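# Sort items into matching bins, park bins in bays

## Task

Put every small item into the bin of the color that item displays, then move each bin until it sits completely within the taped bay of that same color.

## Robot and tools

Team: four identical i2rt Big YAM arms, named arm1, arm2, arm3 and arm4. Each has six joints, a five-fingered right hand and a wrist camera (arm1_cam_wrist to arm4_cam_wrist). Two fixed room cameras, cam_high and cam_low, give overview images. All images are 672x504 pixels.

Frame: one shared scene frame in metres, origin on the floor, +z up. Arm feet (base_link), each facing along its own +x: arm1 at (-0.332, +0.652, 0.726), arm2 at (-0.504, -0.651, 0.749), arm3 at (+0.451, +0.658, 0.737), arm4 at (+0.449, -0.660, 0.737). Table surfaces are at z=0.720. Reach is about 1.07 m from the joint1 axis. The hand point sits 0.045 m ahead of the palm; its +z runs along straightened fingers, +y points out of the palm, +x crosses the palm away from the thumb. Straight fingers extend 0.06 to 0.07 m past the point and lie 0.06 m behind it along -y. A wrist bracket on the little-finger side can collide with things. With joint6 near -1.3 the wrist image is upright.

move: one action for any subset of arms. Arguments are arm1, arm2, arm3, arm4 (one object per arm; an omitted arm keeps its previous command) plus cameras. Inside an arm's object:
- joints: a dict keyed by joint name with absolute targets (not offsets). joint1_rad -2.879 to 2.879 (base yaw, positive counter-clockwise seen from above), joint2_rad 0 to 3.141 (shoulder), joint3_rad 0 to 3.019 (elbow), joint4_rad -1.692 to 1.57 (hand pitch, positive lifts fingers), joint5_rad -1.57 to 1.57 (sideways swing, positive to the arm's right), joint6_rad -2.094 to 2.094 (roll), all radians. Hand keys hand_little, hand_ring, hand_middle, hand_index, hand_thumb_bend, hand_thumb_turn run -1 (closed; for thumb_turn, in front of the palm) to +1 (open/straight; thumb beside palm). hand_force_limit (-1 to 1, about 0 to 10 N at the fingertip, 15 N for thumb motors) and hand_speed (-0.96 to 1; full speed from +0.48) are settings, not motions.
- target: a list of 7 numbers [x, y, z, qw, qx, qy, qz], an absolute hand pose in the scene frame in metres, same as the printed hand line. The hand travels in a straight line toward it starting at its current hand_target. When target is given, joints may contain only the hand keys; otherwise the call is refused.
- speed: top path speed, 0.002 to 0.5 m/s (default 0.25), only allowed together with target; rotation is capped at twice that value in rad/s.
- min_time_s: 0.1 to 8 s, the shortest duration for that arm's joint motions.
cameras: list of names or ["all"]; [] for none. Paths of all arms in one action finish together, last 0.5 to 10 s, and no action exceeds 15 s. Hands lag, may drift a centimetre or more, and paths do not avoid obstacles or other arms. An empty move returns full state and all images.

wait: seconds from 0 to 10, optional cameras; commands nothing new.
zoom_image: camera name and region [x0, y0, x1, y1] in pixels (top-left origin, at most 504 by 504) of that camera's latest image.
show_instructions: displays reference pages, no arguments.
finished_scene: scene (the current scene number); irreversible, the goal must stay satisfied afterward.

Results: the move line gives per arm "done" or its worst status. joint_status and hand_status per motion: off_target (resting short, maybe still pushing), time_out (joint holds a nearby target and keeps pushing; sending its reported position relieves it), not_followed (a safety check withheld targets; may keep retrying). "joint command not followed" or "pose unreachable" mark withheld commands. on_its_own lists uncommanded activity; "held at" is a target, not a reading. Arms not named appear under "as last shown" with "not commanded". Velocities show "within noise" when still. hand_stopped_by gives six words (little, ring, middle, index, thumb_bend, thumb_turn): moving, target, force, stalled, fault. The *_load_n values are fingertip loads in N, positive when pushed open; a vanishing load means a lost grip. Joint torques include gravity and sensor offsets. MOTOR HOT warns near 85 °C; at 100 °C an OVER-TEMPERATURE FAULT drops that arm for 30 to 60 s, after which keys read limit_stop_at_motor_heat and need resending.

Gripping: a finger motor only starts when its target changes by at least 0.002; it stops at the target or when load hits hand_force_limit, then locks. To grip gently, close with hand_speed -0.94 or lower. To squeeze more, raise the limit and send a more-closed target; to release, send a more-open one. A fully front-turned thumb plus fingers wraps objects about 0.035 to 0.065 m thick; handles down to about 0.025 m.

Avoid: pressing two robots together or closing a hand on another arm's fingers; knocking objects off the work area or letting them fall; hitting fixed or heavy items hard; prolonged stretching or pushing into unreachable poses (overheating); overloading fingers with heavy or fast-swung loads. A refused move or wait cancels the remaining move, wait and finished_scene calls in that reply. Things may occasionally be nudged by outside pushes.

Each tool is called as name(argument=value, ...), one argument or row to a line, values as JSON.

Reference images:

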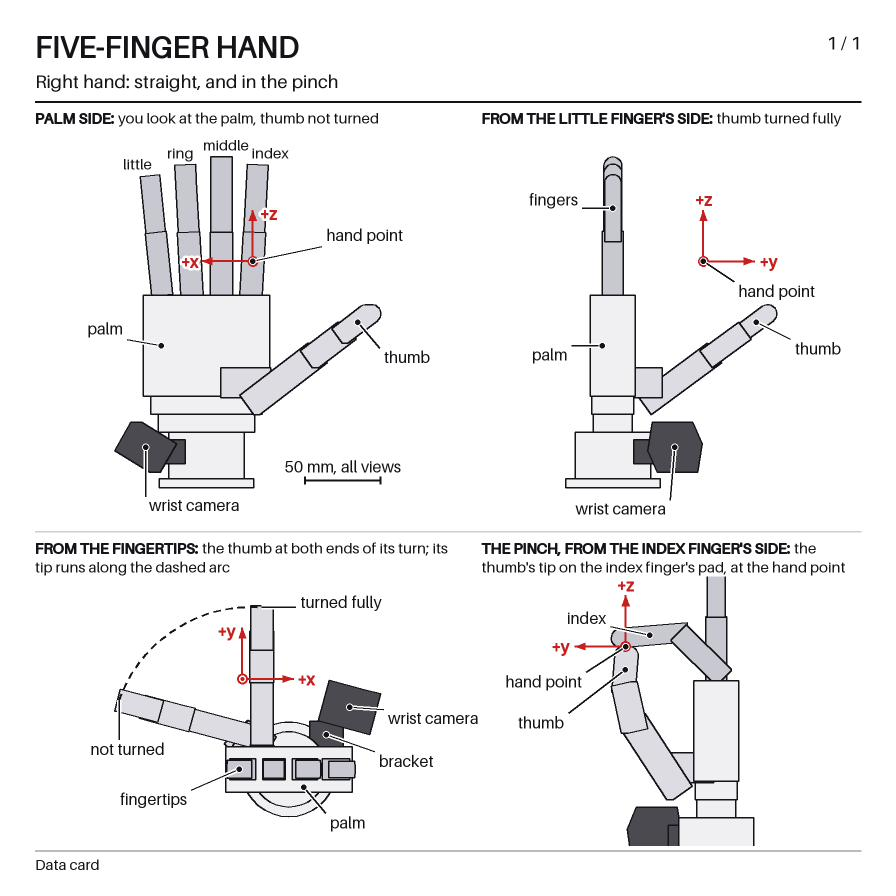

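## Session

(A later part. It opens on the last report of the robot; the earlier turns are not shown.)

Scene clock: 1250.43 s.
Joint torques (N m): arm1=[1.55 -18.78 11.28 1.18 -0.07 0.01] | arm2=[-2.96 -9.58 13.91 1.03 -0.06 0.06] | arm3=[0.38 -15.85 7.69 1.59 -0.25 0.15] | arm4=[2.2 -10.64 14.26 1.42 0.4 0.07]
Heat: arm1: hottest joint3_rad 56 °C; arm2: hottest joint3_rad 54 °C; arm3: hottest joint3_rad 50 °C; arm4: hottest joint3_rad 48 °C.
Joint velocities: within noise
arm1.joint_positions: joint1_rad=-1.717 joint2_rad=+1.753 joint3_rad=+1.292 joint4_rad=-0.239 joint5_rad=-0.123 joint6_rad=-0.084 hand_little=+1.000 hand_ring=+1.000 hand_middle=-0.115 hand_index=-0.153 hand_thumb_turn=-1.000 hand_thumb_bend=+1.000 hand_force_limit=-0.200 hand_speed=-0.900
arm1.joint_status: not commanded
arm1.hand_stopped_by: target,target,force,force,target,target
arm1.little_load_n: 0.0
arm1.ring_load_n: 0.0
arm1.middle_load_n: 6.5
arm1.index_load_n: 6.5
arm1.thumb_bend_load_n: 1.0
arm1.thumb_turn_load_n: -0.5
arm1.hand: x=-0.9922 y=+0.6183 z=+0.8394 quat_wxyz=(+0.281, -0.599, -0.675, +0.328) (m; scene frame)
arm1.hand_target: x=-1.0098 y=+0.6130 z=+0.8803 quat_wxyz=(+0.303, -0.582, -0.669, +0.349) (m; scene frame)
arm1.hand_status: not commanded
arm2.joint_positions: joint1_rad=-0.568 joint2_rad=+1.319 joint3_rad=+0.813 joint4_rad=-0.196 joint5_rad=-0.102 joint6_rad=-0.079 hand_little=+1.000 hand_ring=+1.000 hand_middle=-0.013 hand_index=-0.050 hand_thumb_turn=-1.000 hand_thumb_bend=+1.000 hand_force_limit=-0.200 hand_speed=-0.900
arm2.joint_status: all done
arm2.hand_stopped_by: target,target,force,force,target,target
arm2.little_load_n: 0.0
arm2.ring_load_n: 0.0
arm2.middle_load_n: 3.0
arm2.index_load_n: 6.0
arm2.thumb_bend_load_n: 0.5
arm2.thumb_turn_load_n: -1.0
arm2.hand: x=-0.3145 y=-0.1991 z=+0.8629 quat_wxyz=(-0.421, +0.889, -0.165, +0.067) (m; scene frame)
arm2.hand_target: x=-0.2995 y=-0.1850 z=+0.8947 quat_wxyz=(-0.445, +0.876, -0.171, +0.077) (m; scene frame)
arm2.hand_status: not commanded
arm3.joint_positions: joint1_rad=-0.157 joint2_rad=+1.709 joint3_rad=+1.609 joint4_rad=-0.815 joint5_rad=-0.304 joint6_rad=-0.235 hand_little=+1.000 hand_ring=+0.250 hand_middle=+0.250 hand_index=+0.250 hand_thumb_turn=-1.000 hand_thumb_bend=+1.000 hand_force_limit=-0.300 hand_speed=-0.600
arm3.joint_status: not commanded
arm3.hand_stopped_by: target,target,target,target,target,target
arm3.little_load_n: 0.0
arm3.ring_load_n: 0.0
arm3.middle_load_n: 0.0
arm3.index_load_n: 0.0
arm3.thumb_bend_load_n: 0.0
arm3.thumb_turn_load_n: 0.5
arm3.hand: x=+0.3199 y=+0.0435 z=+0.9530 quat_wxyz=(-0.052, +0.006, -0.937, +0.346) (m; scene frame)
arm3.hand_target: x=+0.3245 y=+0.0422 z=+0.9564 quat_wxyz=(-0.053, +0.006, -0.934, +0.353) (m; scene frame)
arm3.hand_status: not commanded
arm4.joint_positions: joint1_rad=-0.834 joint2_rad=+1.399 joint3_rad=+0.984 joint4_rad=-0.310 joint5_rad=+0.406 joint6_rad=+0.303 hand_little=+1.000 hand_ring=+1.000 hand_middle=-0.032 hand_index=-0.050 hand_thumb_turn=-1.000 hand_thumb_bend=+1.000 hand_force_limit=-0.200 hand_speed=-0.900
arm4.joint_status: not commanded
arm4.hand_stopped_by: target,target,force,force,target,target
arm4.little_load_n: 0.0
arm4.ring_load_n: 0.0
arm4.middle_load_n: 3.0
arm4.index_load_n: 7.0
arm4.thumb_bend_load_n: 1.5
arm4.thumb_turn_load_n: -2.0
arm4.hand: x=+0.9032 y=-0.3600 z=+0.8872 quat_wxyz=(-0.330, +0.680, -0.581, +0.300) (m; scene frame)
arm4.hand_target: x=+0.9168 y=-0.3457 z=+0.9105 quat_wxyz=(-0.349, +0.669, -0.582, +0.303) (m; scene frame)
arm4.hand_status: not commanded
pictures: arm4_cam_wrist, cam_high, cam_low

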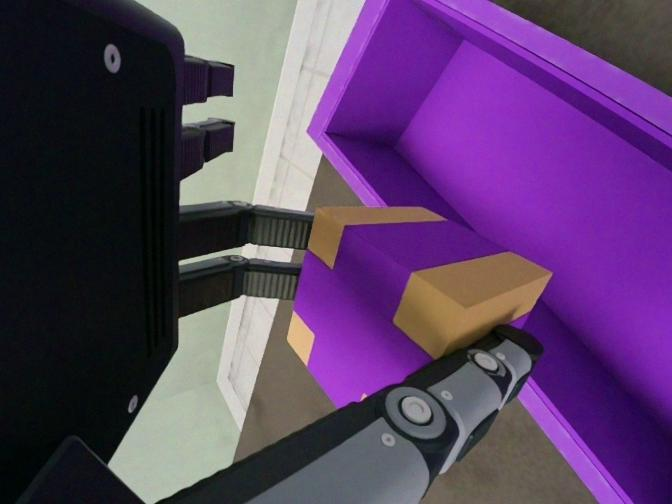

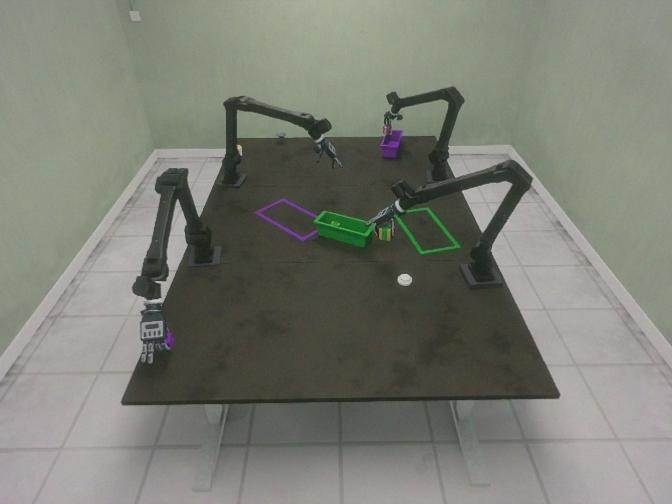

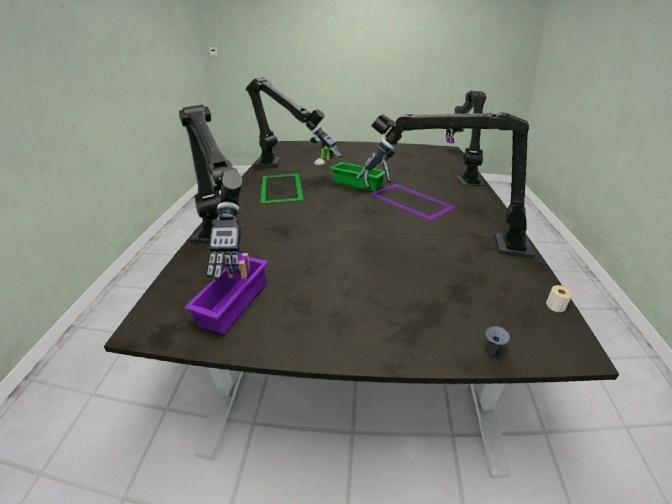

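zoom_image(
  camera="cam_high",
  region=[360, 100, 430, 170],
)

zoom_image(
  camera="cam_low",
  region=[170, 220, 290, 340],
)

zoom_image(
  camera="cam_high",
  region=[300, 190, 410, 260],
)

Scaled by 7.200 from the camera's 672x504 image, which has a finer 960x720 frame.

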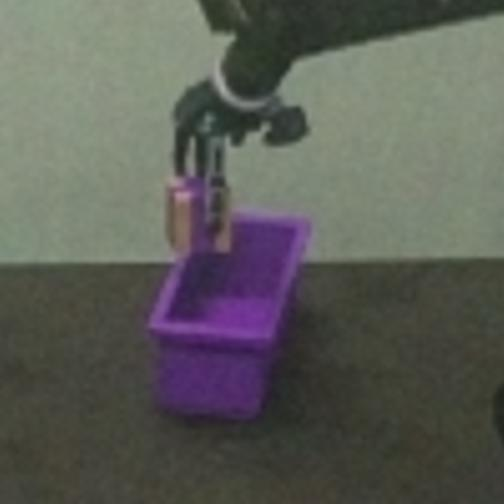

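Scaled by 4.200 from the camera's 672x504 image, which has a finer 960x720 frame.

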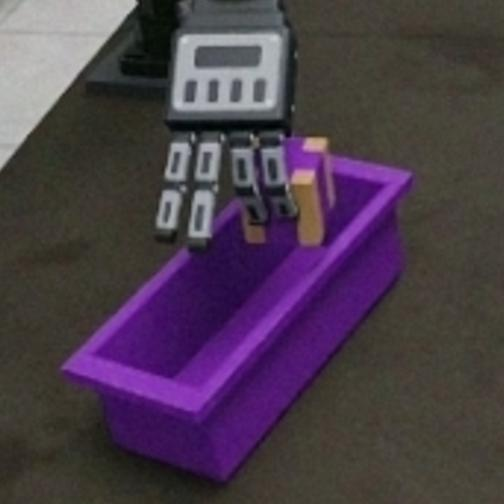

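Scaled by 4.582 from the camera's 672x504 image, which has a finer 960x720 frame.

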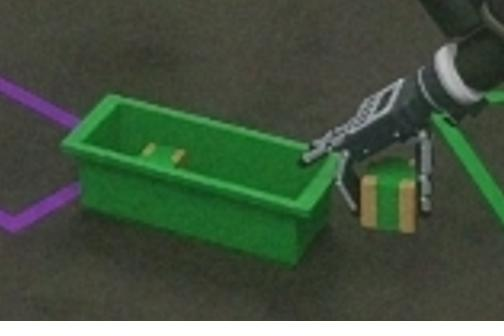

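move(
  arm4={"target": [0.906, -0.404, 0.900, 0.3119, -0.5992, 0.6540, -0.3404], "speed": 0.08, "joints": {"hand_ring": -0.3, "hand_little": -0.6}},
  cameras=["cam_high","cam_low","arm4_cam_wrist"],
)

zoom_image(
  camera="cam_high",
  region=[360, 100, 430, 170],
)

zoom_image(
  camera="cam_low",
  region=[170, 220, 290, 340],
)

Scene clock: 1299.50 s.
Joint torques (N m): arm1=[1.49 -18.84 11.29 1.17 -0.07 0.01] | arm2=[-2.96 -9.58 13.9 1.05 -0.07 0.07] | arm3=[0.03 -15.68 7.5 1.62 -0.22 0.15] | arm4=[0.91 -11.81 9.52 1.36 0.5 0.07]
Heat: arm1: hottest joint3_rad 56 °C; arm2: hottest joint3_rad 54 °C; arm3: hottest joint3_rad 49 °C; arm4: hottest joint3_rad 47 °C.
move: arm4 done
Joint velocities: within noise
arm1, arm2, arm3: as last shown
arm1.index_load_n: 6.0
arm3.ring_load_n: -0.5
arm3.thumb_turn_load_n: 0.0
arm4.joint_positions: joint1_rad=-0.848 joint2_rad=+1.351 joint3_rad=+0.954 joint4_rad=-0.363 joint5_rad=+0.555 joint6_rad=+0.447 hand_little=-0.600 hand_ring=-0.300 hand_middle=-0.032 hand_index=-0.050 hand_thumb_turn=-1.000 hand_thumb_bend=+1.000 hand_force_limit=-0.200 hand_speed=-0.900
arm4.joint_status: all done
arm4.hand_stopped_by: target,target,force,force,target,target
arm4.little_load_n: 0.0
arm4.ring_load_n: 1.0
arm4.middle_load_n: 3.0
arm4.index_load_n: 6.0
arm4.thumb_bend_load_n: 1.5
arm4.thumb_turn_load_n: -1.0
arm4.hand: x=+0.9039 y=-0.3978 z=+0.8949 quat_wxyz=(-0.310, +0.609, -0.647, +0.339) (m; scene frame)
arm4.hand_target: x=+0.9061 y=-0.4040 z=+0.9001 quat_wxyz=(-0.312, +0.599, -0.654, +0.341) (m; scene frame)
arm4.hand_status: done (0.008 m and 1.4 deg from the pose sent, 0.046 m and 13.4 deg at the start)
pictures: arm4_cam_wrist, cam_high, cam_low

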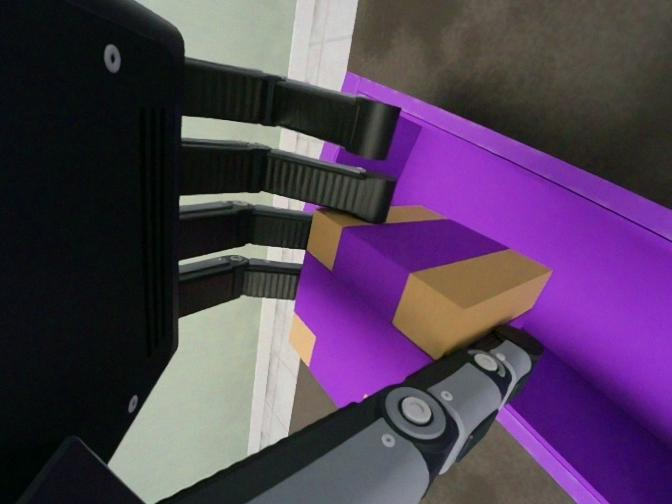

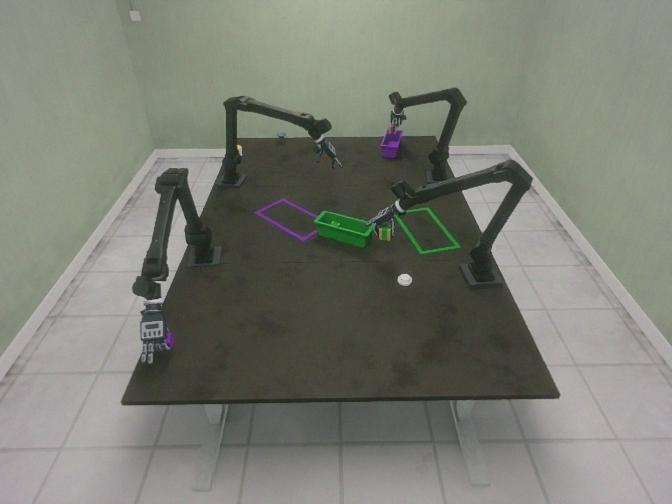

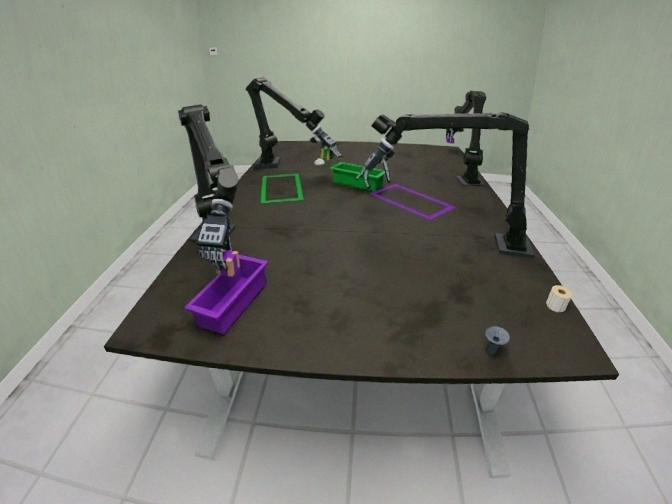

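Scaled by 7.200 from the camera's 672x504 image, which has a finer 960x720 frame.

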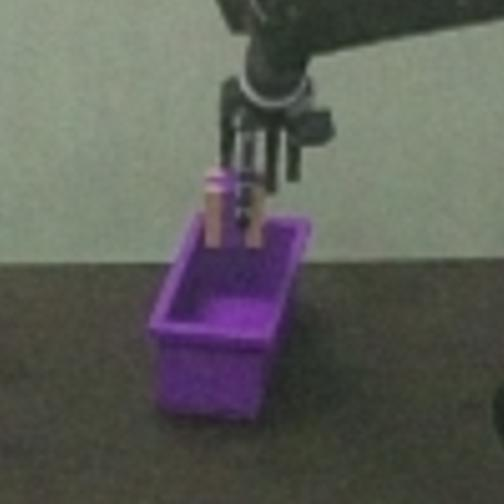

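Scaled by 4.200 from the camera's 672x504 image, which has a finer 960x720 frame.

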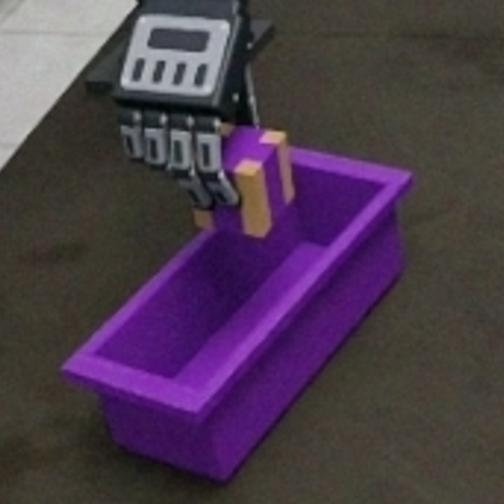

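move(
  arm4={"target": [0.906, -0.404, 0.835, 0.3119, -0.5992, 0.6540, -0.3404], "speed": 0.08},
  cameras=["cam_high","cam_low","arm4_cam_wrist"],
)

zoom_image(
  camera="cam_high",
  region=[360, 100, 430, 170],
)

zoom_image(
  camera="cam_low",
  region=[170, 220, 290, 340],
)

Scene clock: 1312.20 s.
Joint torques (N m): arm1=[1.61 -18.73 11.29 1.2 -0.07 0.01] | arm2=[-3.02 -9.47 13.9 1.03 -0.06 0.07] | arm3=[0.21 -16.15 7.56 1.69 -0.26 0.13] | arm4=[1.03 -10.46 8.92 2.21 0.49 0.06]
Heat: arm1: hottest joint3_rad 56 °C; arm2: hottest joint3_rad 54 °C; arm3: hottest joint3_rad 48 °C; arm4: hottest joint3_rad 46 °C.
move: arm4 done
Joint velocities: within noise
arm1, arm2, arm3: as last shown
arm1.index_load_n: 6.5
arm1.thumb_turn_load_n: 0.0
arm2.ring_load_n: -0.5
arm2.middle_load_n: 3.5
arm2.thumb_turn_load_n: -0.5
arm3.ring_load_n: 0.0
arm4.joint_positions: joint1_rad=-0.848 joint2_rad=+1.419 joint3_rad=+0.847 joint4_rad=-0.193 joint5_rad=+0.556 joint6_rad=+0.448 hand_little=-0.600 hand_ring=-0.300 hand_middle=-0.032 hand_index=-0.050 hand_thumb_turn=-1.000 hand_thumb_bend=+1.000 hand_force_limit=-0.200 hand_speed=-0.900
arm4.joint_status: not commanded
arm4.hand_stopped_by: target,target,force,force,target,target
arm4.little_load_n: 0.0
arm4.ring_load_n: 1.0
arm4.middle_load_n: 2.5
arm4.index_load_n: 6.0
arm4.thumb_bend_load_n: 1.5
arm4.thumb_turn_load_n: -1.0
arm4.hand: x=+0.8995 y=-0.4014 z=+0.8348 quat_wxyz=(-0.308, +0.609, -0.648, +0.338) (m; scene frame)
arm4.hand_target: x=+0.9060 y=-0.4041 z=+0.8351 quat_wxyz=(-0.312, +0.599, -0.654, +0.340) (m; scene frame)
arm4.hand_status: done (0.007 m and 1.5 deg from the pose sent, 0.060 m and 1.4 deg at the start)
pictures: arm4_cam_wrist, cam_high, cam_low

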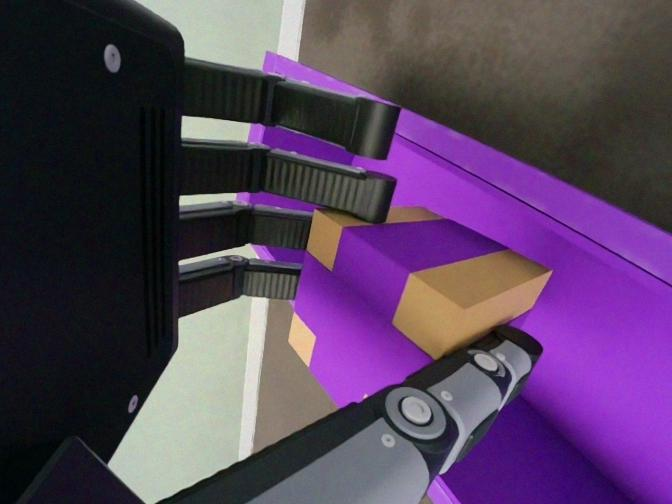

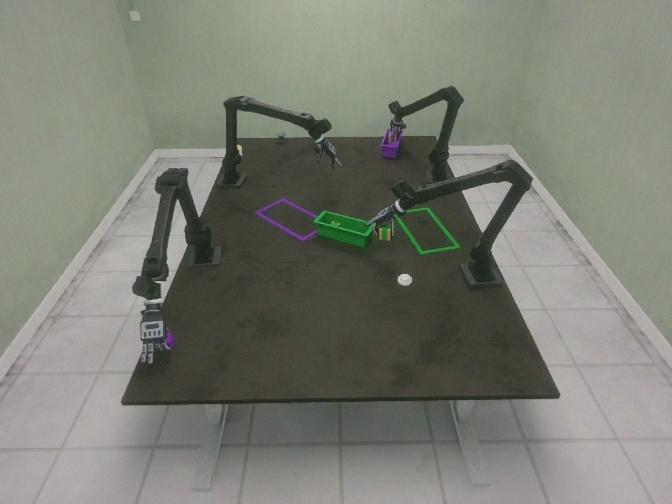

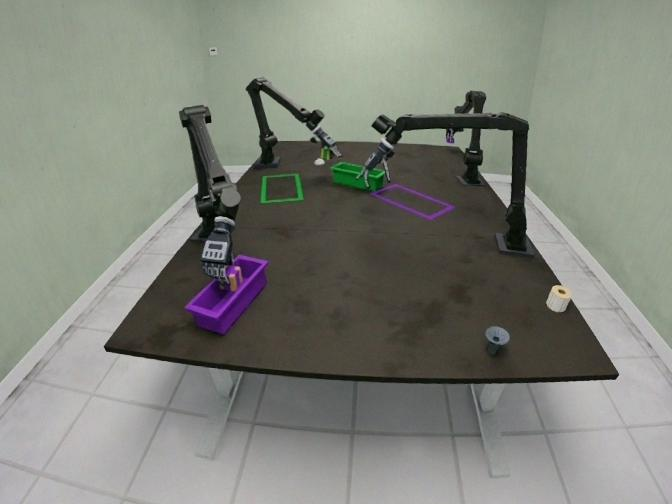

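Scaled by 7.200 from the camera's 672x504 image, which has a finer 960x720 frame.

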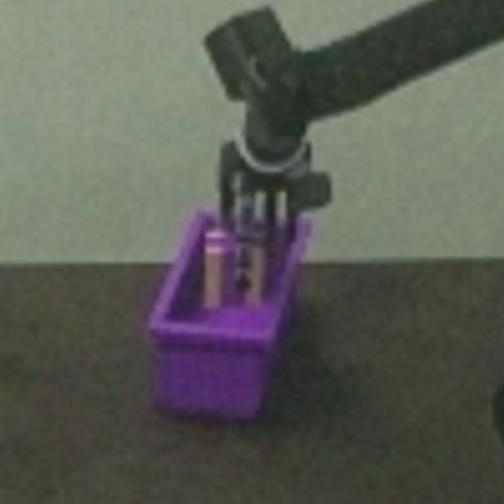

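Scaled by 4.200 from the camera's 672x504 image, which has a finer 960x720 frame.

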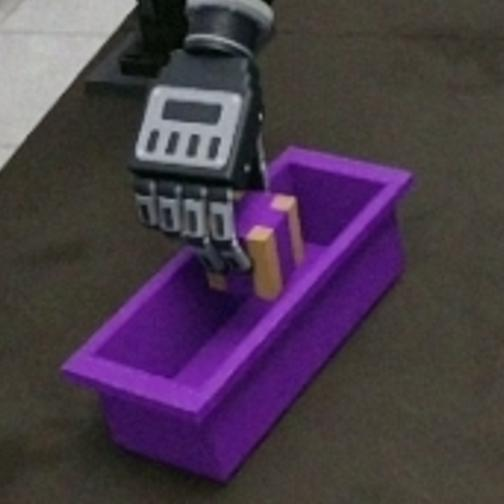

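move(
  arm4={"target": [0.906, -0.404, 0.783, 0.3119, -0.5992, 0.6540, -0.3404], "speed": 0.06},
  cameras=["cam_high","cam_low","arm4_cam_wrist"],
)

zoom_image(
  camera="cam_high",
  region=[360, 100, 430, 170],
)

zoom_image(
  camera="cam_low",
  region=[170, 220, 290, 340],
)

Scene clock: 1321.83 s.
Joint torques (N m): arm1=[1.55 -18.84 11.28 1.18 -0.08 0.01] | arm2=[-2.96 -9.47 13.9 1.06 -0.07 0.06] | arm3=[0.26 -16.15 7.54 1.58 -0.22 0.16] | arm4=[1.03 -8.88 7.17 2 0.2 0.07]
Heat: arm1: hottest joint3_rad 56 °C; arm2: hottest joint3_rad 55 °C; arm3: hottest joint3_rad 48 °C; arm4: hottest joint3_rad 45 °C.
move: arm4 off_target
Joint velocities: within noise
arm1, arm2, arm3: as last shown
arm2.ring_load_n: 0.0
arm2.thumb_turn_load_n: -1.0
arm3.thumb_turn_load_n: -0.5
arm4.joint_positions: joint1_rad=-0.848 joint2_rad=+1.493 joint3_rad=+0.795 joint4_rad=-0.026 joint5_rad=+0.563 joint6_rad=+0.448 hand_little=-0.600 hand_ring=-0.300 hand_middle=-0.032 hand_index=-0.050 hand_thumb_turn=-1.000 hand_thumb_bend=+1.000 hand_force_limit=-0.200 hand_speed=-0.900
arm4.joint_status: not commanded
arm4.hand_stopped_by: target,target,force,force,target,target
arm4.little_load_n: -3.5
arm4.ring_load_n: 1.0
arm4.middle_load_n: 3.0
arm4.index_load_n: 6.0
arm4.thumb_bend_load_n: 1.0
arm4.thumb_turn_load_n: -1.0
arm4.hand: x=+0.9076 y=-0.3974 z=+0.8021 quat_wxyz=(-0.325, +0.598, -0.647, +0.344) (m; scene frame)
arm4.hand_target: x=+0.9054 y=-0.4044 z=+0.7835 quat_wxyz=(-0.312, +0.599, -0.654, +0.340) (m; scene frame)
arm4.hand_status: off_target (0.020 m and 1.7 deg from the pose sent, 0.052 m and 1.5 deg at the start)
pictures: arm4_cam_wrist, cam_high, cam_low

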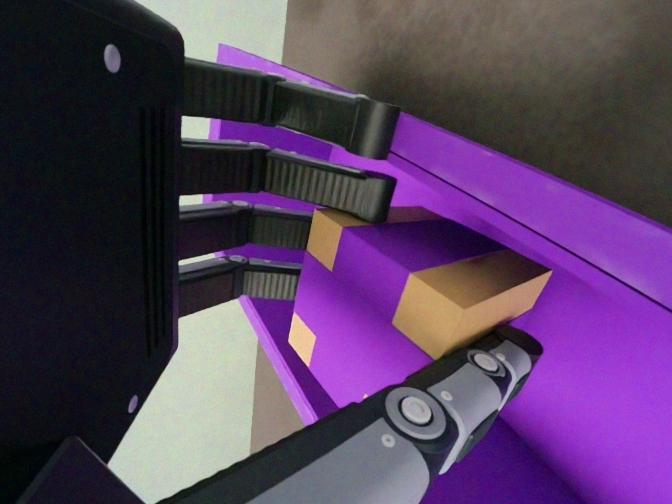

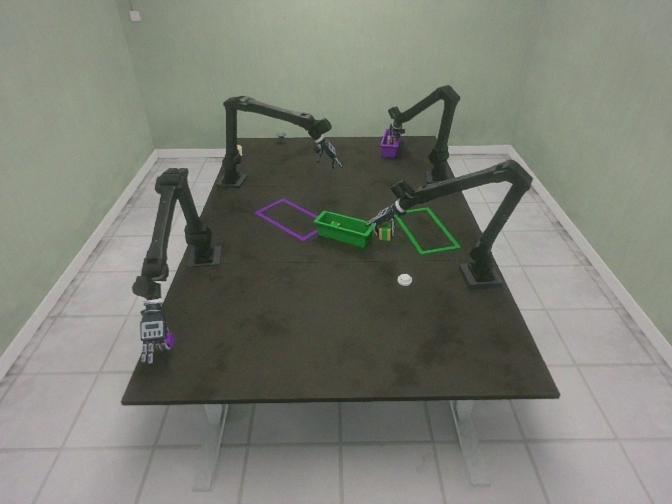

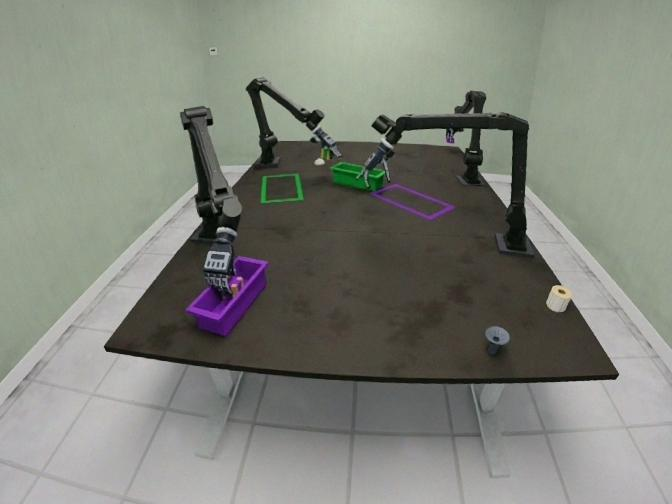

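Scaled by 7.200 from the camera's 672x504 image, which has a finer 960x720 frame.

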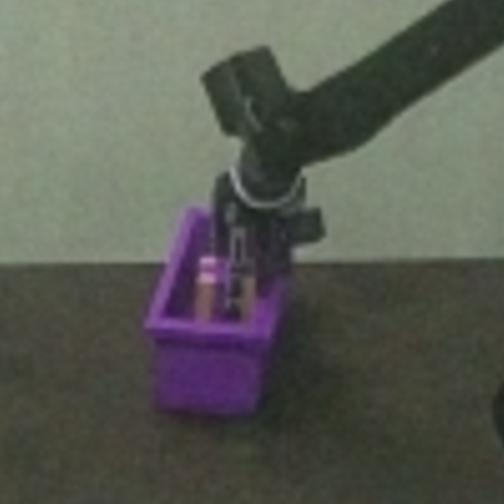

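Scaled by 4.200 from the camera's 672x504 image, which has a finer 960x720 frame.

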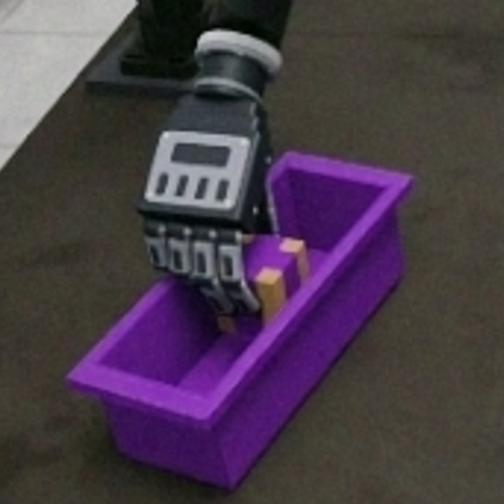

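move(
  arm4={"target": [0.906, -0.399, 0.812, 0.3119, -0.5992, 0.6540, -0.3404], "speed": 0.06, "joints": {"hand_little": -1.0, "hand_ring": -0.6, "hand_speed": -0.6}},
)

move(
  arm4={"target": [0.906, -0.394, 0.783, 0.3119, -0.5992, 0.6540, -0.3404], "speed": 0.06},
  cameras=["cam_high","cam_low","arm4_cam_wrist"],
)

zoom_image(
  camera="cam_low",
  region=[170, 220, 290, 340],
)

Scene clock: 1332.63 s.
Joint torques (N m): arm1=[1.55 -18.84 11.28 1.21 -0.07 0] | arm2=[-2.84 -9.58 13.9 1.06 -0.07 0.07] | arm3=[0.03 -16.15 7.61 1.7 -0.23 0.13] | arm4=[1.61 -12.45 10.92 1.18 0.5 0.05]
Heat: arm1: hottest joint3_rad 56 °C; arm2: hottest joint3_rad 55 °C; arm3: hottest joint3_rad 48 °C; arm4: hottest joint3_rad 44 °C.
move: arm4 off_target
Joint velocities: within noise
arm1, arm2, arm3: as last shown
arm1.thumb_turn_load_n: -0.5
arm2.index_load_n: 6.5
arm3.thumb_turn_load_n: 0.0
arm4.joint_positions: joint1_rad=-0.848 joint2_rad=+1.484 joint3_rad=+0.792 joint4_rad=-0.102 joint5_rad=+0.563 joint6_rad=+0.457 hand_little=-1.000 hand_ring=-0.600 hand_middle=-0.032 hand_index=-0.050 hand_thumb_turn=-1.000 hand_thumb_bend=+1.000 hand_force_limit=-0.200 hand_speed=-0.600
arm4.joint_status: all done
arm4.hand_stopped_by: target,target,force,force,target,target
arm4.little_load_n: 0.0
arm4.ring_load_n: 0.5
arm4.middle_load_n: 3.0
arm4.index_load_n: 6.0
arm4.thumb_bend_load_n: 1.5
arm4.thumb_turn_load_n: -1.5
arm4.hand: x=+0.8940 y=-0.4069 z=+0.7922 quat_wxyz=(-0.295, +0.611, -0.651, +0.338) (m; scene frame)
arm4.hand_target: x=+0.9056 y=-0.3994 z=+0.8122 quat_wxyz=(-0.312, +0.599, -0.654, +0.340) (m; scene frame)
arm4.hand_status: off_target (0.025 m and 2.4 deg from the pose sent, 0.010 m and 1.8 deg at the start)
pictures: none

Scene clock: 1333.77 s.
Joint torques (N m): arm1=[1.61 -18.78 11.29 1.18 -0.07 0.01] | arm2=[-2.96 -9.52 13.89 1.05 -0.07 0.07] | arm3=[0.09 -15.97 7.51 1.69 -0.28 0.17] | arm4=[2.32 -9.52 8.83 2 0.29 0.1]
Heat: arm1: hottest joint3_rad 56 °C; arm2: hottest joint3_rad 55 °C; arm3: hottest joint3_rad 48 °C; arm4: hottest joint3_rad 44 °C.
move: arm4 done
Joint velocities: within noise
arm1, arm2, arm3: as last shown
arm1.thumb_turn_load_n: 0.0
arm2.index_load_n: 6.0
arm3.little_load_n: -0.5
arm4.joint_positions: joint1_rad=-0.847 joint2_rad=+1.514 joint3_rad=+0.792 joint4_rad=-0.038 joint5_rad=+0.575 joint6_rad=+0.461 hand_little=-1.000 hand_ring=-0.600 hand_middle=-0.032 hand_index=-0.050 hand_thumb_turn=-1.000 hand_thumb_bend=+1.000 hand_force_limit=-0.200 hand_speed=-0.600
arm4.joint_status: not commanded
arm4.hand_stopped_by: target,target,force,force,target,target
arm4.little_load_n: -0.5
arm4.ring_load_n: 0.5
arm4.middle_load_n: 3.0
arm4.index_load_n: 6.0
arm4.thumb_bend_load_n: 1.0
arm4.thumb_turn_load_n: -1.5
arm4.hand: x=+0.9040 y=-0.4019 z=+0.7885 quat_wxyz=(-0.309, +0.600, -0.653, +0.344) (m; scene frame)
arm4.hand_target: x=+0.9058 y=-0.3941 z=+0.7832 quat_wxyz=(-0.312, +0.599, -0.654, +0.340) (m; scene frame)
arm4.hand_status: done (0.010 m and 0.6 deg from the pose sent, 0.020 m and 2.4 deg at the start)
pictures: arm4_cam_wrist, cam_high, cam_low

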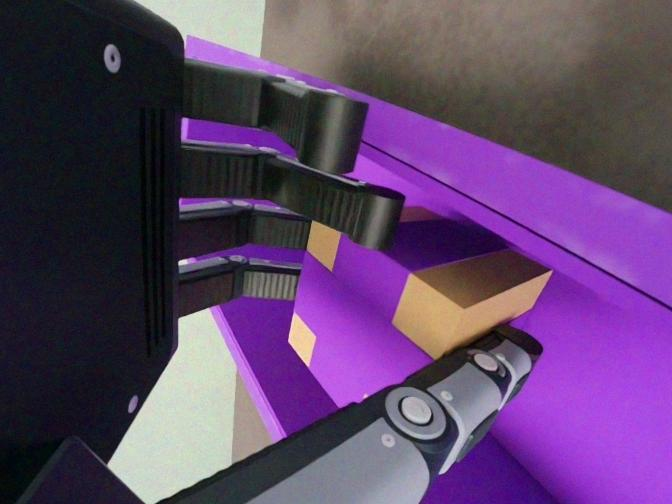

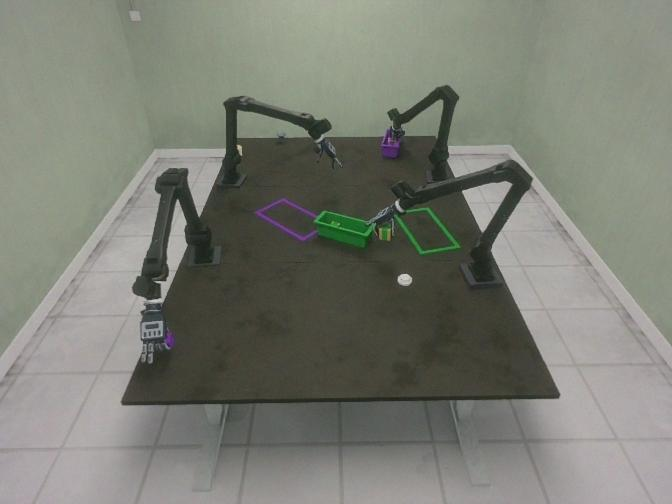

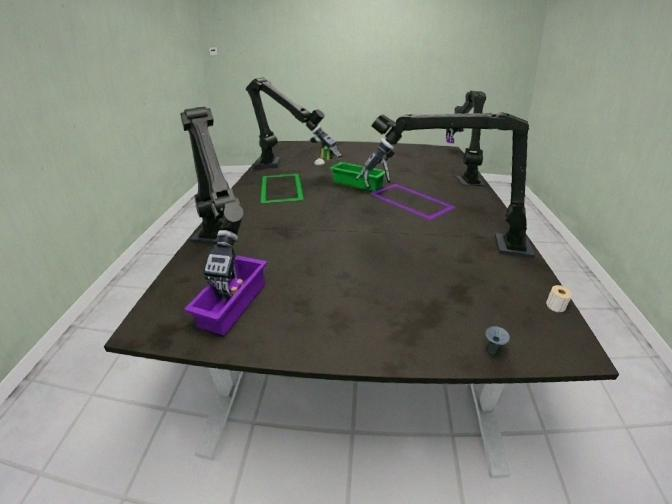

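Scaled by 4.200 from the camera's 672x504 image, which has a finer 960x720 frame.

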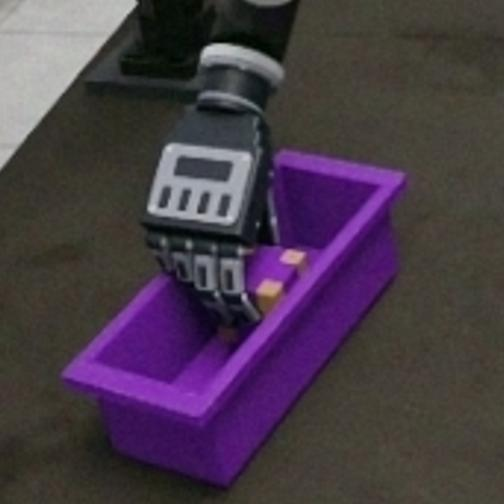

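move(
  arm4={"target": [0.904, -0.396, 0.766, 0.3119, -0.5992, 0.6540, -0.3404], "speed": 0.06},
)

Scene clock: 1337.50 s.
Joint torques (N m): arm1=[1.49 -18.78 11.28 1.21 -0.07 0.01] | arm2=[-2.9 -9.52 13.91 1.06 -0.06 0.07] | arm3=[-0.26 -16.09 7.54 1.57 -0.21 0.11] | arm4=[2.32 -8.88 6.8 1.88 0.11 0.09]
Heat: arm1: hottest joint3_rad 56 °C; arm2: hottest joint3_rad 55 °C; arm3: hottest joint3_rad 48 °C; arm4: hottest joint3_rad 43 °C.
move: arm4 off_target
Joint velocities: within noise
arm1, arm2, arm3: as last shown
arm1.thumb_turn_load_n: -0.5
arm2.thumb_turn_load_n: -0.5
arm3.little_load_n: 0.0
arm4.joint_positions: joint1_rad=-0.847 joint2_rad=+1.532 joint3_rad=+0.790 joint4_rad=+0.019 joint5_rad=+0.579 joint6_rad=+0.461 hand_little=-1.000 hand_ring=-0.600 hand_middle=-0.032 hand_index=-0.050 hand_thumb_turn=-1.000 hand_thumb_bend=+1.000 hand_force_limit=-0.200 hand_speed=-0.600
arm4.joint_status: not commanded
arm4.hand_stopped_by: target,target,force,force,target,target
arm4.little_load_n: -1.5
arm4.ring_load_n: 0.5
arm4.middle_load_n: 3.0
arm4.index_load_n: 6.0
arm4.thumb_bend_load_n: 1.0
arm4.thumb_turn_load_n: -1.5
arm4.hand: x=+0.9120 y=-0.3969 z=+0.7883 quat_wxyz=(-0.325, +0.591, -0.652, +0.348) (m; scene frame)
arm4.hand_target: x=+0.9034 y=-0.3966 z=+0.7667 quat_wxyz=(-0.312, +0.599, -0.654, +0.341) (m; scene frame)
arm4.hand_status: off_target (0.024 m and 2.0 deg from the pose sent, 0.023 m and 0.6 deg at the start)
pictures: none

move(
  arm4={"target": [0.904, -0.394, 0.793, 0.3119, -0.5992, 0.6540, -0.3404], "speed": 0.06},
)

move(
  arm4={"joints": {"hand_index": 0.3, "hand_middle": 0.3, "hand_speed": -0.6}},
  cameras=["arm4_cam_wrist"],
)

Scene clock: 1343.70 s.
Joint torques (N m): arm1=[1.49 -18.78 11.26 1.18 -0.07 0.01] | arm2=[-3.02 -9.52 13.91 1.07 -0.07 0.07] | arm3=[-0.32 -16.15 7.54 1.58 -0.25 0.14] | arm4=[2.55 -11.69 9.54 0.9 0.21 0.11]
Heat: arm1: hottest joint3_rad 56 °C; arm2: hottest joint3_rad 55 °C; arm3: hottest joint3_rad 48 °C; arm4: hottest joint3_rad 43 °C.
move: arm4 off_target
Joint velocities: within noise
arm1, arm2, arm3: as last shown
arm3.thumb_turn_load_n: -0.5
arm4.joint_positions: joint1_rad=-0.847 joint2_rad=+1.513 joint3_rad=+0.790 joint4_rad=-0.042 joint5_rad=+0.579 joint6_rad=+0.461 hand_little=-1.000 hand_ring=-0.600 hand_middle=-0.032 hand_index=-0.050 hand_thumb_turn=-1.000 hand_thumb_bend=+1.000 hand_force_limit=-0.200 hand_speed=-0.600
arm4.joint_status: not commanded
arm4.hand_stopped_by: target,target,force,force,target,target
arm4.little_load_n: 0.0
arm4.ring_load_n: 0.0
arm4.middle_load_n: 3.0
arm4.index_load_n: 6.0
arm4.thumb_bend_load_n: 1.0
arm4.thumb_turn_load_n: -1.5
arm4.hand: x=+0.9030 y=-0.4035 z=+0.7876 quat_wxyz=(-0.306, +0.600, -0.653, +0.346) (m; scene frame)
arm4.hand_target: x=+0.9039 y=-0.3941 z=+0.7932 quat_wxyz=(-0.312, +0.599, -0.654, +0.340) (m; scene frame)
arm4.hand_status: off_target (0.011 m and 0.9 deg from the pose sent, 0.010 m and 2.0 deg at the start)
pictures: none

Scene clock: 1344.50 s.
Joint torques (N m): arm1=[1.55 -18.78 11.29 1.18 -0.07 0.01] | arm2=[-2.9 -9.58 13.9 1.07 -0.07 0.07] | arm3=[0.15 -16.09 7.53 1.57 -0.21 0.12] | arm4=[2.55 -11.63 9.54 0.96 0.21 0.1]
Heat: arm1: hottest joint3_rad 56 °C; arm2: hottest joint3_rad 55 °C; arm3: hottest joint3_rad 48 °C; arm4: hottest joint3_rad 43 °C.
move: arm4 done
Joint velocities: within noise
arm1.joint_positions: joint1_rad=-1.717 joint2_rad=+1.753 joint3_rad=+1.292 joint4_rad=-0.239 joint5_rad=-0.123 joint6_rad=-0.084 hand_little=+1.000 hand_ring=+1.000 hand_middle=-0.115 hand_index=-0.153 hand_thumb_turn=-1.000 hand_thumb_bend=+1.000 hand_force_limit=-0.200 hand_speed=-0.900
arm1.joint_status: not commanded
arm1.hand_stopped_by: target,target,force,force,target,target
arm1.little_load_n: 0.0
arm1.ring_load_n: 0.0
arm1.middle_load_n: 6.5
arm1.index_load_n: 6.5
arm1.thumb_bend_load_n: 1.0
arm1.thumb_turn_load_n: -0.5
arm1.hand: x=-0.9922 y=+0.6183 z=+0.8394 quat_wxyz=(+0.281, -0.599, -0.675, +0.328) (m; scene frame)
arm1.hand_target: x=-1.0098 y=+0.6130 z=+0.8803 quat_wxyz=(+0.303, -0.582, -0.669, +0.349) (m; scene frame)
arm1.hand_status: not commanded
arm2.joint_positions: joint1_rad=-0.568 joint2_rad=+1.319 joint3_rad=+0.813 joint4_rad=-0.196 joint5_rad=-0.102 joint6_rad=-0.079 hand_little=+1.000 hand_ring=+1.000 hand_middle=-0.013 hand_index=-0.050 hand_thumb_turn=-1.000 hand_thumb_bend=+1.000 hand_force_limit=-0.200 hand_speed=-0.900
arm2.joint_status: not commanded
arm2.hand_stopped_by: target,target,force,force,target,target
arm2.little_load_n: 0.0
arm2.ring_load_n: 0.0
arm2.middle_load_n: 3.5
arm2.index_load_n: 6.0
arm2.thumb_bend_load_n: 0.5
arm2.thumb_turn_load_n: -1.0
arm2.hand: x=-0.3145 y=-0.1991 z=+0.8629 quat_wxyz=(-0.421, +0.889, -0.165, +0.067) (m; scene frame)
arm2.hand_target: x=-0.2995 y=-0.1850 z=+0.8947 quat_wxyz=(-0.445, +0.876, -0.171, +0.077) (m; scene frame)
arm2.hand_status: not commanded
arm3.joint_positions: joint1_rad=-0.157 joint2_rad=+1.709 joint3_rad=+1.609 joint4_rad=-0.815 joint5_rad=-0.304 joint6_rad=-0.235 hand_little=+1.000 hand_ring=+0.250 hand_middle=+0.250 hand_index=+0.250 hand_thumb_turn=-1.000 hand_thumb_bend=+1.000 hand_force_limit=-0.300 hand_speed=-0.600
arm3.joint_status: not commanded
arm3.hand_stopped_by: target,target,target,target,target,target
arm3.little_load_n: 0.0
arm3.ring_load_n: 0.0
arm3.middle_load_n: 0.0
arm3.index_load_n: 0.0
arm3.thumb_bend_load_n: 0.0
arm3.thumb_turn_load_n: 0.0
arm3.hand: x=+0.3199 y=+0.0435 z=+0.9530 quat_wxyz=(-0.052, +0.006, -0.937, +0.346) (m; scene frame)
arm3.hand_target: x=+0.3245 y=+0.0422 z=+0.9564 quat_wxyz=(-0.053, +0.006, -0.934, +0.353) (m; scene frame)
arm3.hand_status: not commanded
arm4.joint_positions: joint1_rad=-0.847 joint2_rad=+1.513 joint3_rad=+0.790 joint4_rad=-0.043 joint5_rad=+0.579 joint6_rad=+0.463 hand_little=-1.000 hand_ring=-0.600 hand_middle=+0.300 hand_index=+0.300 hand_thumb_turn=-1.000 hand_thumb_bend=+1.000 hand_force_limit=-0.200 hand_speed=-0.600
arm4.joint_status: all done
arm4.hand_stopped_by: target,target,target,target,target,target
arm4.little_load_n: 0.0
arm4.ring_load_n: 0.0
arm4.middle_load_n: 0.0
arm4.index_load_n: 0.0
arm4.thumb_bend_load_n: 0.0
arm4.thumb_turn_load_n: 0.0
arm4.hand: x=+0.9029 y=-0.4035 z=+0.7877 quat_wxyz=(-0.306, +0.600, -0.653, +0.346) (m; scene frame)
arm4.hand_target: x=+0.9039 y=-0.3941 z=+0.7932 quat_wxyz=(-0.312, +0.599, -0.654, +0.340) (m; scene frame)
arm4.hand_status: not commanded
pictures: arm4_cam_wrist

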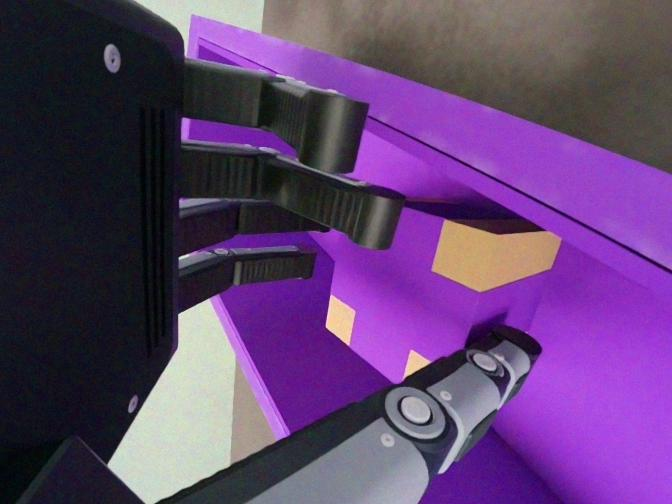

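move(
  arm4={"target": [0.904, -0.394, 0.94, 0.3119, -0.5992, 0.6540, -0.3404], "speed": 0.12},
)

move(
  arm4={"joints": {"joint1_rad": -0.55}, "min_time_s": 2},
  arm2={"target": [-0.160, -0.030, 0.900, 0.4512, -0.8668, 0.1882, -0.0980], "speed": 0.1, "joints": {"hand_ring": -0.3, "hand_little": -0.8}},
  cameras=["cam_high","cam_low","arm2_cam_wrist"],
)

zoom_image(
  camera="cam_high",
  region=[300, 190, 410, 260],
)

zoom_image(
  camera="cam_high",
  region=[360, 100, 430, 170],
)

zoom_image(
  camera="cam_low",
  region=[300, 130, 420, 210],
)

Scene clock: 1363.20 s.
Joint torques (N m): arm1=[1.55 -18.84 11.25 1.2 -0.08 0] | arm2=[-3.02 -9.47 13.91 1.07 -0.06 0.07] | arm3=[-0.09 -15.97 7.61 1.63 -0.23 0.11] | arm4=[2.43 -10.4 13.76 1.2 0.28 0.05]
Heat: arm1: hottest joint3_rad 56 °C; arm2: hottest joint3_rad 55 °C; arm3: hottest joint3_rad 48 °C; arm4: hottest joint3_rad 42 °C.
move: arm4 off_target
Joint velocities: within noise
arm1, arm2, arm3: as last shown
arm2.thumb_turn_load_n: -0.5
arm4.joint_positions: joint1_rad=-0.846 joint2_rad=+1.313 joint3_rad=+0.993 joint4_rad=-0.484 joint5_rad=+0.577 joint6_rad=+0.466 hand_little=-1.000 hand_ring=-0.600 hand_middle=+0.300 hand_index=+0.300 hand_thumb_turn=-1.000 hand_thumb_bend=+1.000 hand_force_limit=-0.200 hand_speed=-0.600
arm4.joint_status: not commanded
arm4.hand_stopped_by: target,target,target,target,target,target
arm4.little_load_n: 0.0
arm4.ring_load_n: 0.5
arm4.middle_load_n: 0.0
arm4.index_load_n: 0.0
arm4.thumb_bend_load_n: 0.0
arm4.thumb_turn_load_n: 0.5
arm4.hand: x=+0.8946 y=-0.4082 z=+0.9157 quat_wxyz=(-0.291, +0.608, -0.655, +0.342) (m; scene frame)
arm4.hand_target: x=+0.9031 y=-0.3946 z=+0.9402 quat_wxyz=(-0.312, +0.599, -0.654, +0.340) (m; scene frame)
arm4.hand_status: off_target (0.030 m and 2.6 deg from the pose sent, 0.153 m and 0.9 deg at the start)
pictures: none

Scene clock: 1370.13 s.
Joint torques (N m): arm1=[1.55 -18.78 11.29 1.2 -0.07 0.01] | arm2=[-2.9 -15.97 14.67 1.1 -0.15 -0.11] | arm3=[0.32 -16.15 7.66 1.7 -0.25 0.14] | arm4=[2.37 -10.4 13.78 1.18 0.28 0.06]
Heat: arm1: hottest joint3_rad 56 °C; arm2: hottest joint3_rad 56 °C; arm3: hottest joint3_rad 48 °C; arm4: hottest joint3_rad 43 °C.
move: arm2 off_target; arm4 done
Joint velocities: within noise
arm1, arm3: as last shown
arm1.thumb_turn_load_n: 0.0
arm2.joint_positions: joint1_rad=-0.634 joint2_rad=+1.787 joint3_rad=+1.379 joint4_rad=-0.258 joint5_rad=-0.103 joint6_rad=-0.085 hand_little=-0.800 hand_ring=-0.051 hand_middle=-0.013 hand_index=-0.050 hand_thumb_turn=-1.000 hand_thumb_bend=+1.000 hand_force_limit=-0.200 hand_speed=-0.900
arm2.joint_status: hand_ring off_target (ended at -0.051, target -0.300); the others done
arm2.hand_stopped_by: target,force,force,force,target,target
arm2.little_load_n: 0.0
arm2.ring_load_n: 4.0
arm2.middle_load_n: 2.5
arm2.index_load_n: 5.5
arm2.thumb_bend_load_n: 1.0
arm2.thumb_turn_load_n: 0.5
arm2.hand: x=-0.1794 y=-0.0422 z=+0.8744 quat_wxyz=(-0.433, +0.877, -0.189, +0.087) (m; scene frame)
arm2.hand_target: x=-0.1608 y=-0.0315 z=+0.9004 quat_wxyz=(-0.451, +0.867, -0.188, +0.098) (m; scene frame)
arm2.hand_status: off_target (0.034 m and 2.7 deg from the pose sent, 0.232 m and 6.2 deg at the start)
arm4.joint_positions: joint1_rad=-0.559 joint2_rad=+1.313 joint3_rad=+0.993 joint4_rad=-0.484 joint5_rad=+0.577 joint6_rad=+0.466 hand_little=-1.000 hand_ring=-0.600 hand_middle=+0.300 hand_index=+0.300 hand_thumb_turn=-1.000 hand_thumb_bend=+1.000 hand_force_limit=-0.200 hand_speed=-0.600
arm4.joint_status: all done
arm4.hand_stopped_by: target,target,target,target,target,target
arm4.little_load_n: 0.0
arm4.ring_load_n: 0.0
arm4.middle_load_n: 0.0
arm4.index_load_n: 0.0
arm4.thumb_bend_load_n: 0.0
arm4.thumb_turn_load_n: 0.0
arm4.hand: x=+0.8047 y=-0.2919 z=+0.9151 quat_wxyz=(-0.336, +0.696, -0.561, +0.298) (m; scene frame)
arm4.hand_target: x=+0.8092 y=-0.2766 z=+0.9396 quat_wxyz=(-0.357, +0.687, -0.561, +0.293) (m; scene frame)
arm4.hand_status: not commanded
pictures: arm2_cam_wrist, cam_high, cam_low

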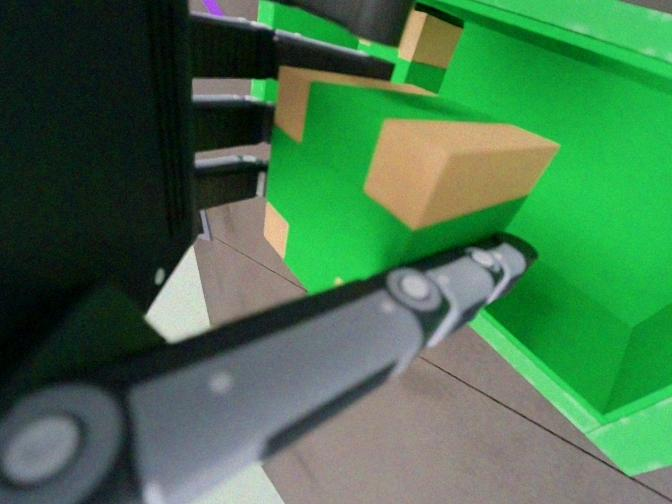

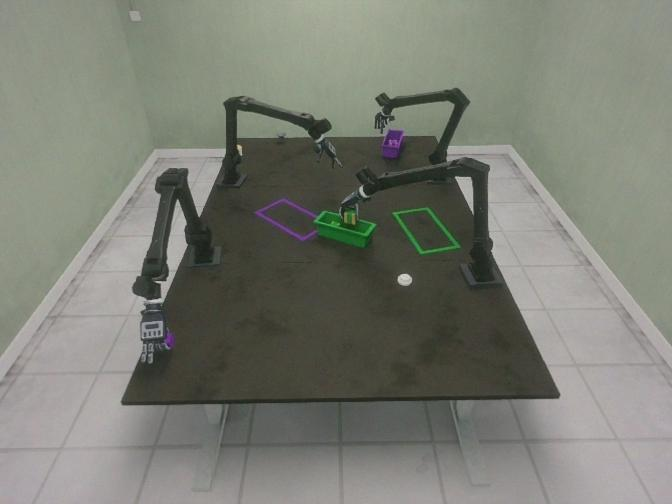

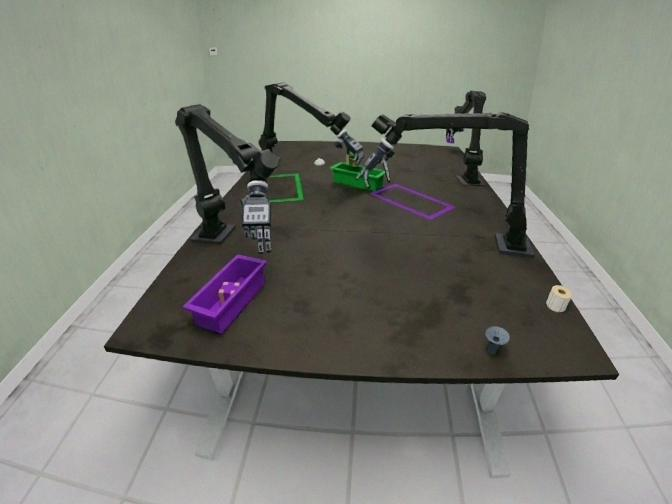

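Scaled by 4.582 from the camera's 672x504 image, which has a finer 960x720 frame.

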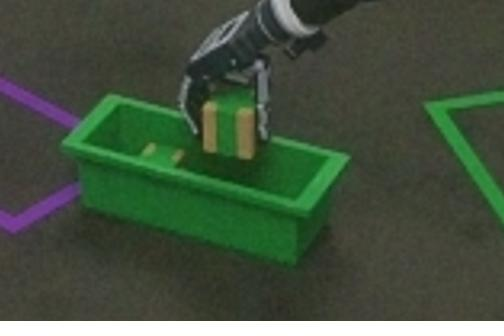

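Scaled by 7.200 from the camera's 672x504 image, which has a finer 960x720 frame.

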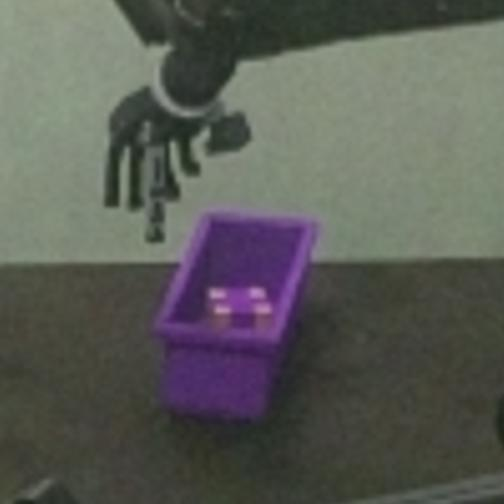

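Scaled by 4.200 from the camera's 672x504 image, which has a finer 960x720 frame.

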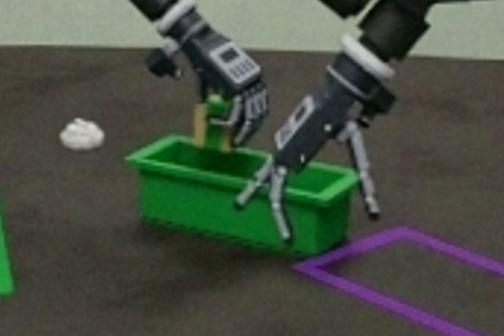

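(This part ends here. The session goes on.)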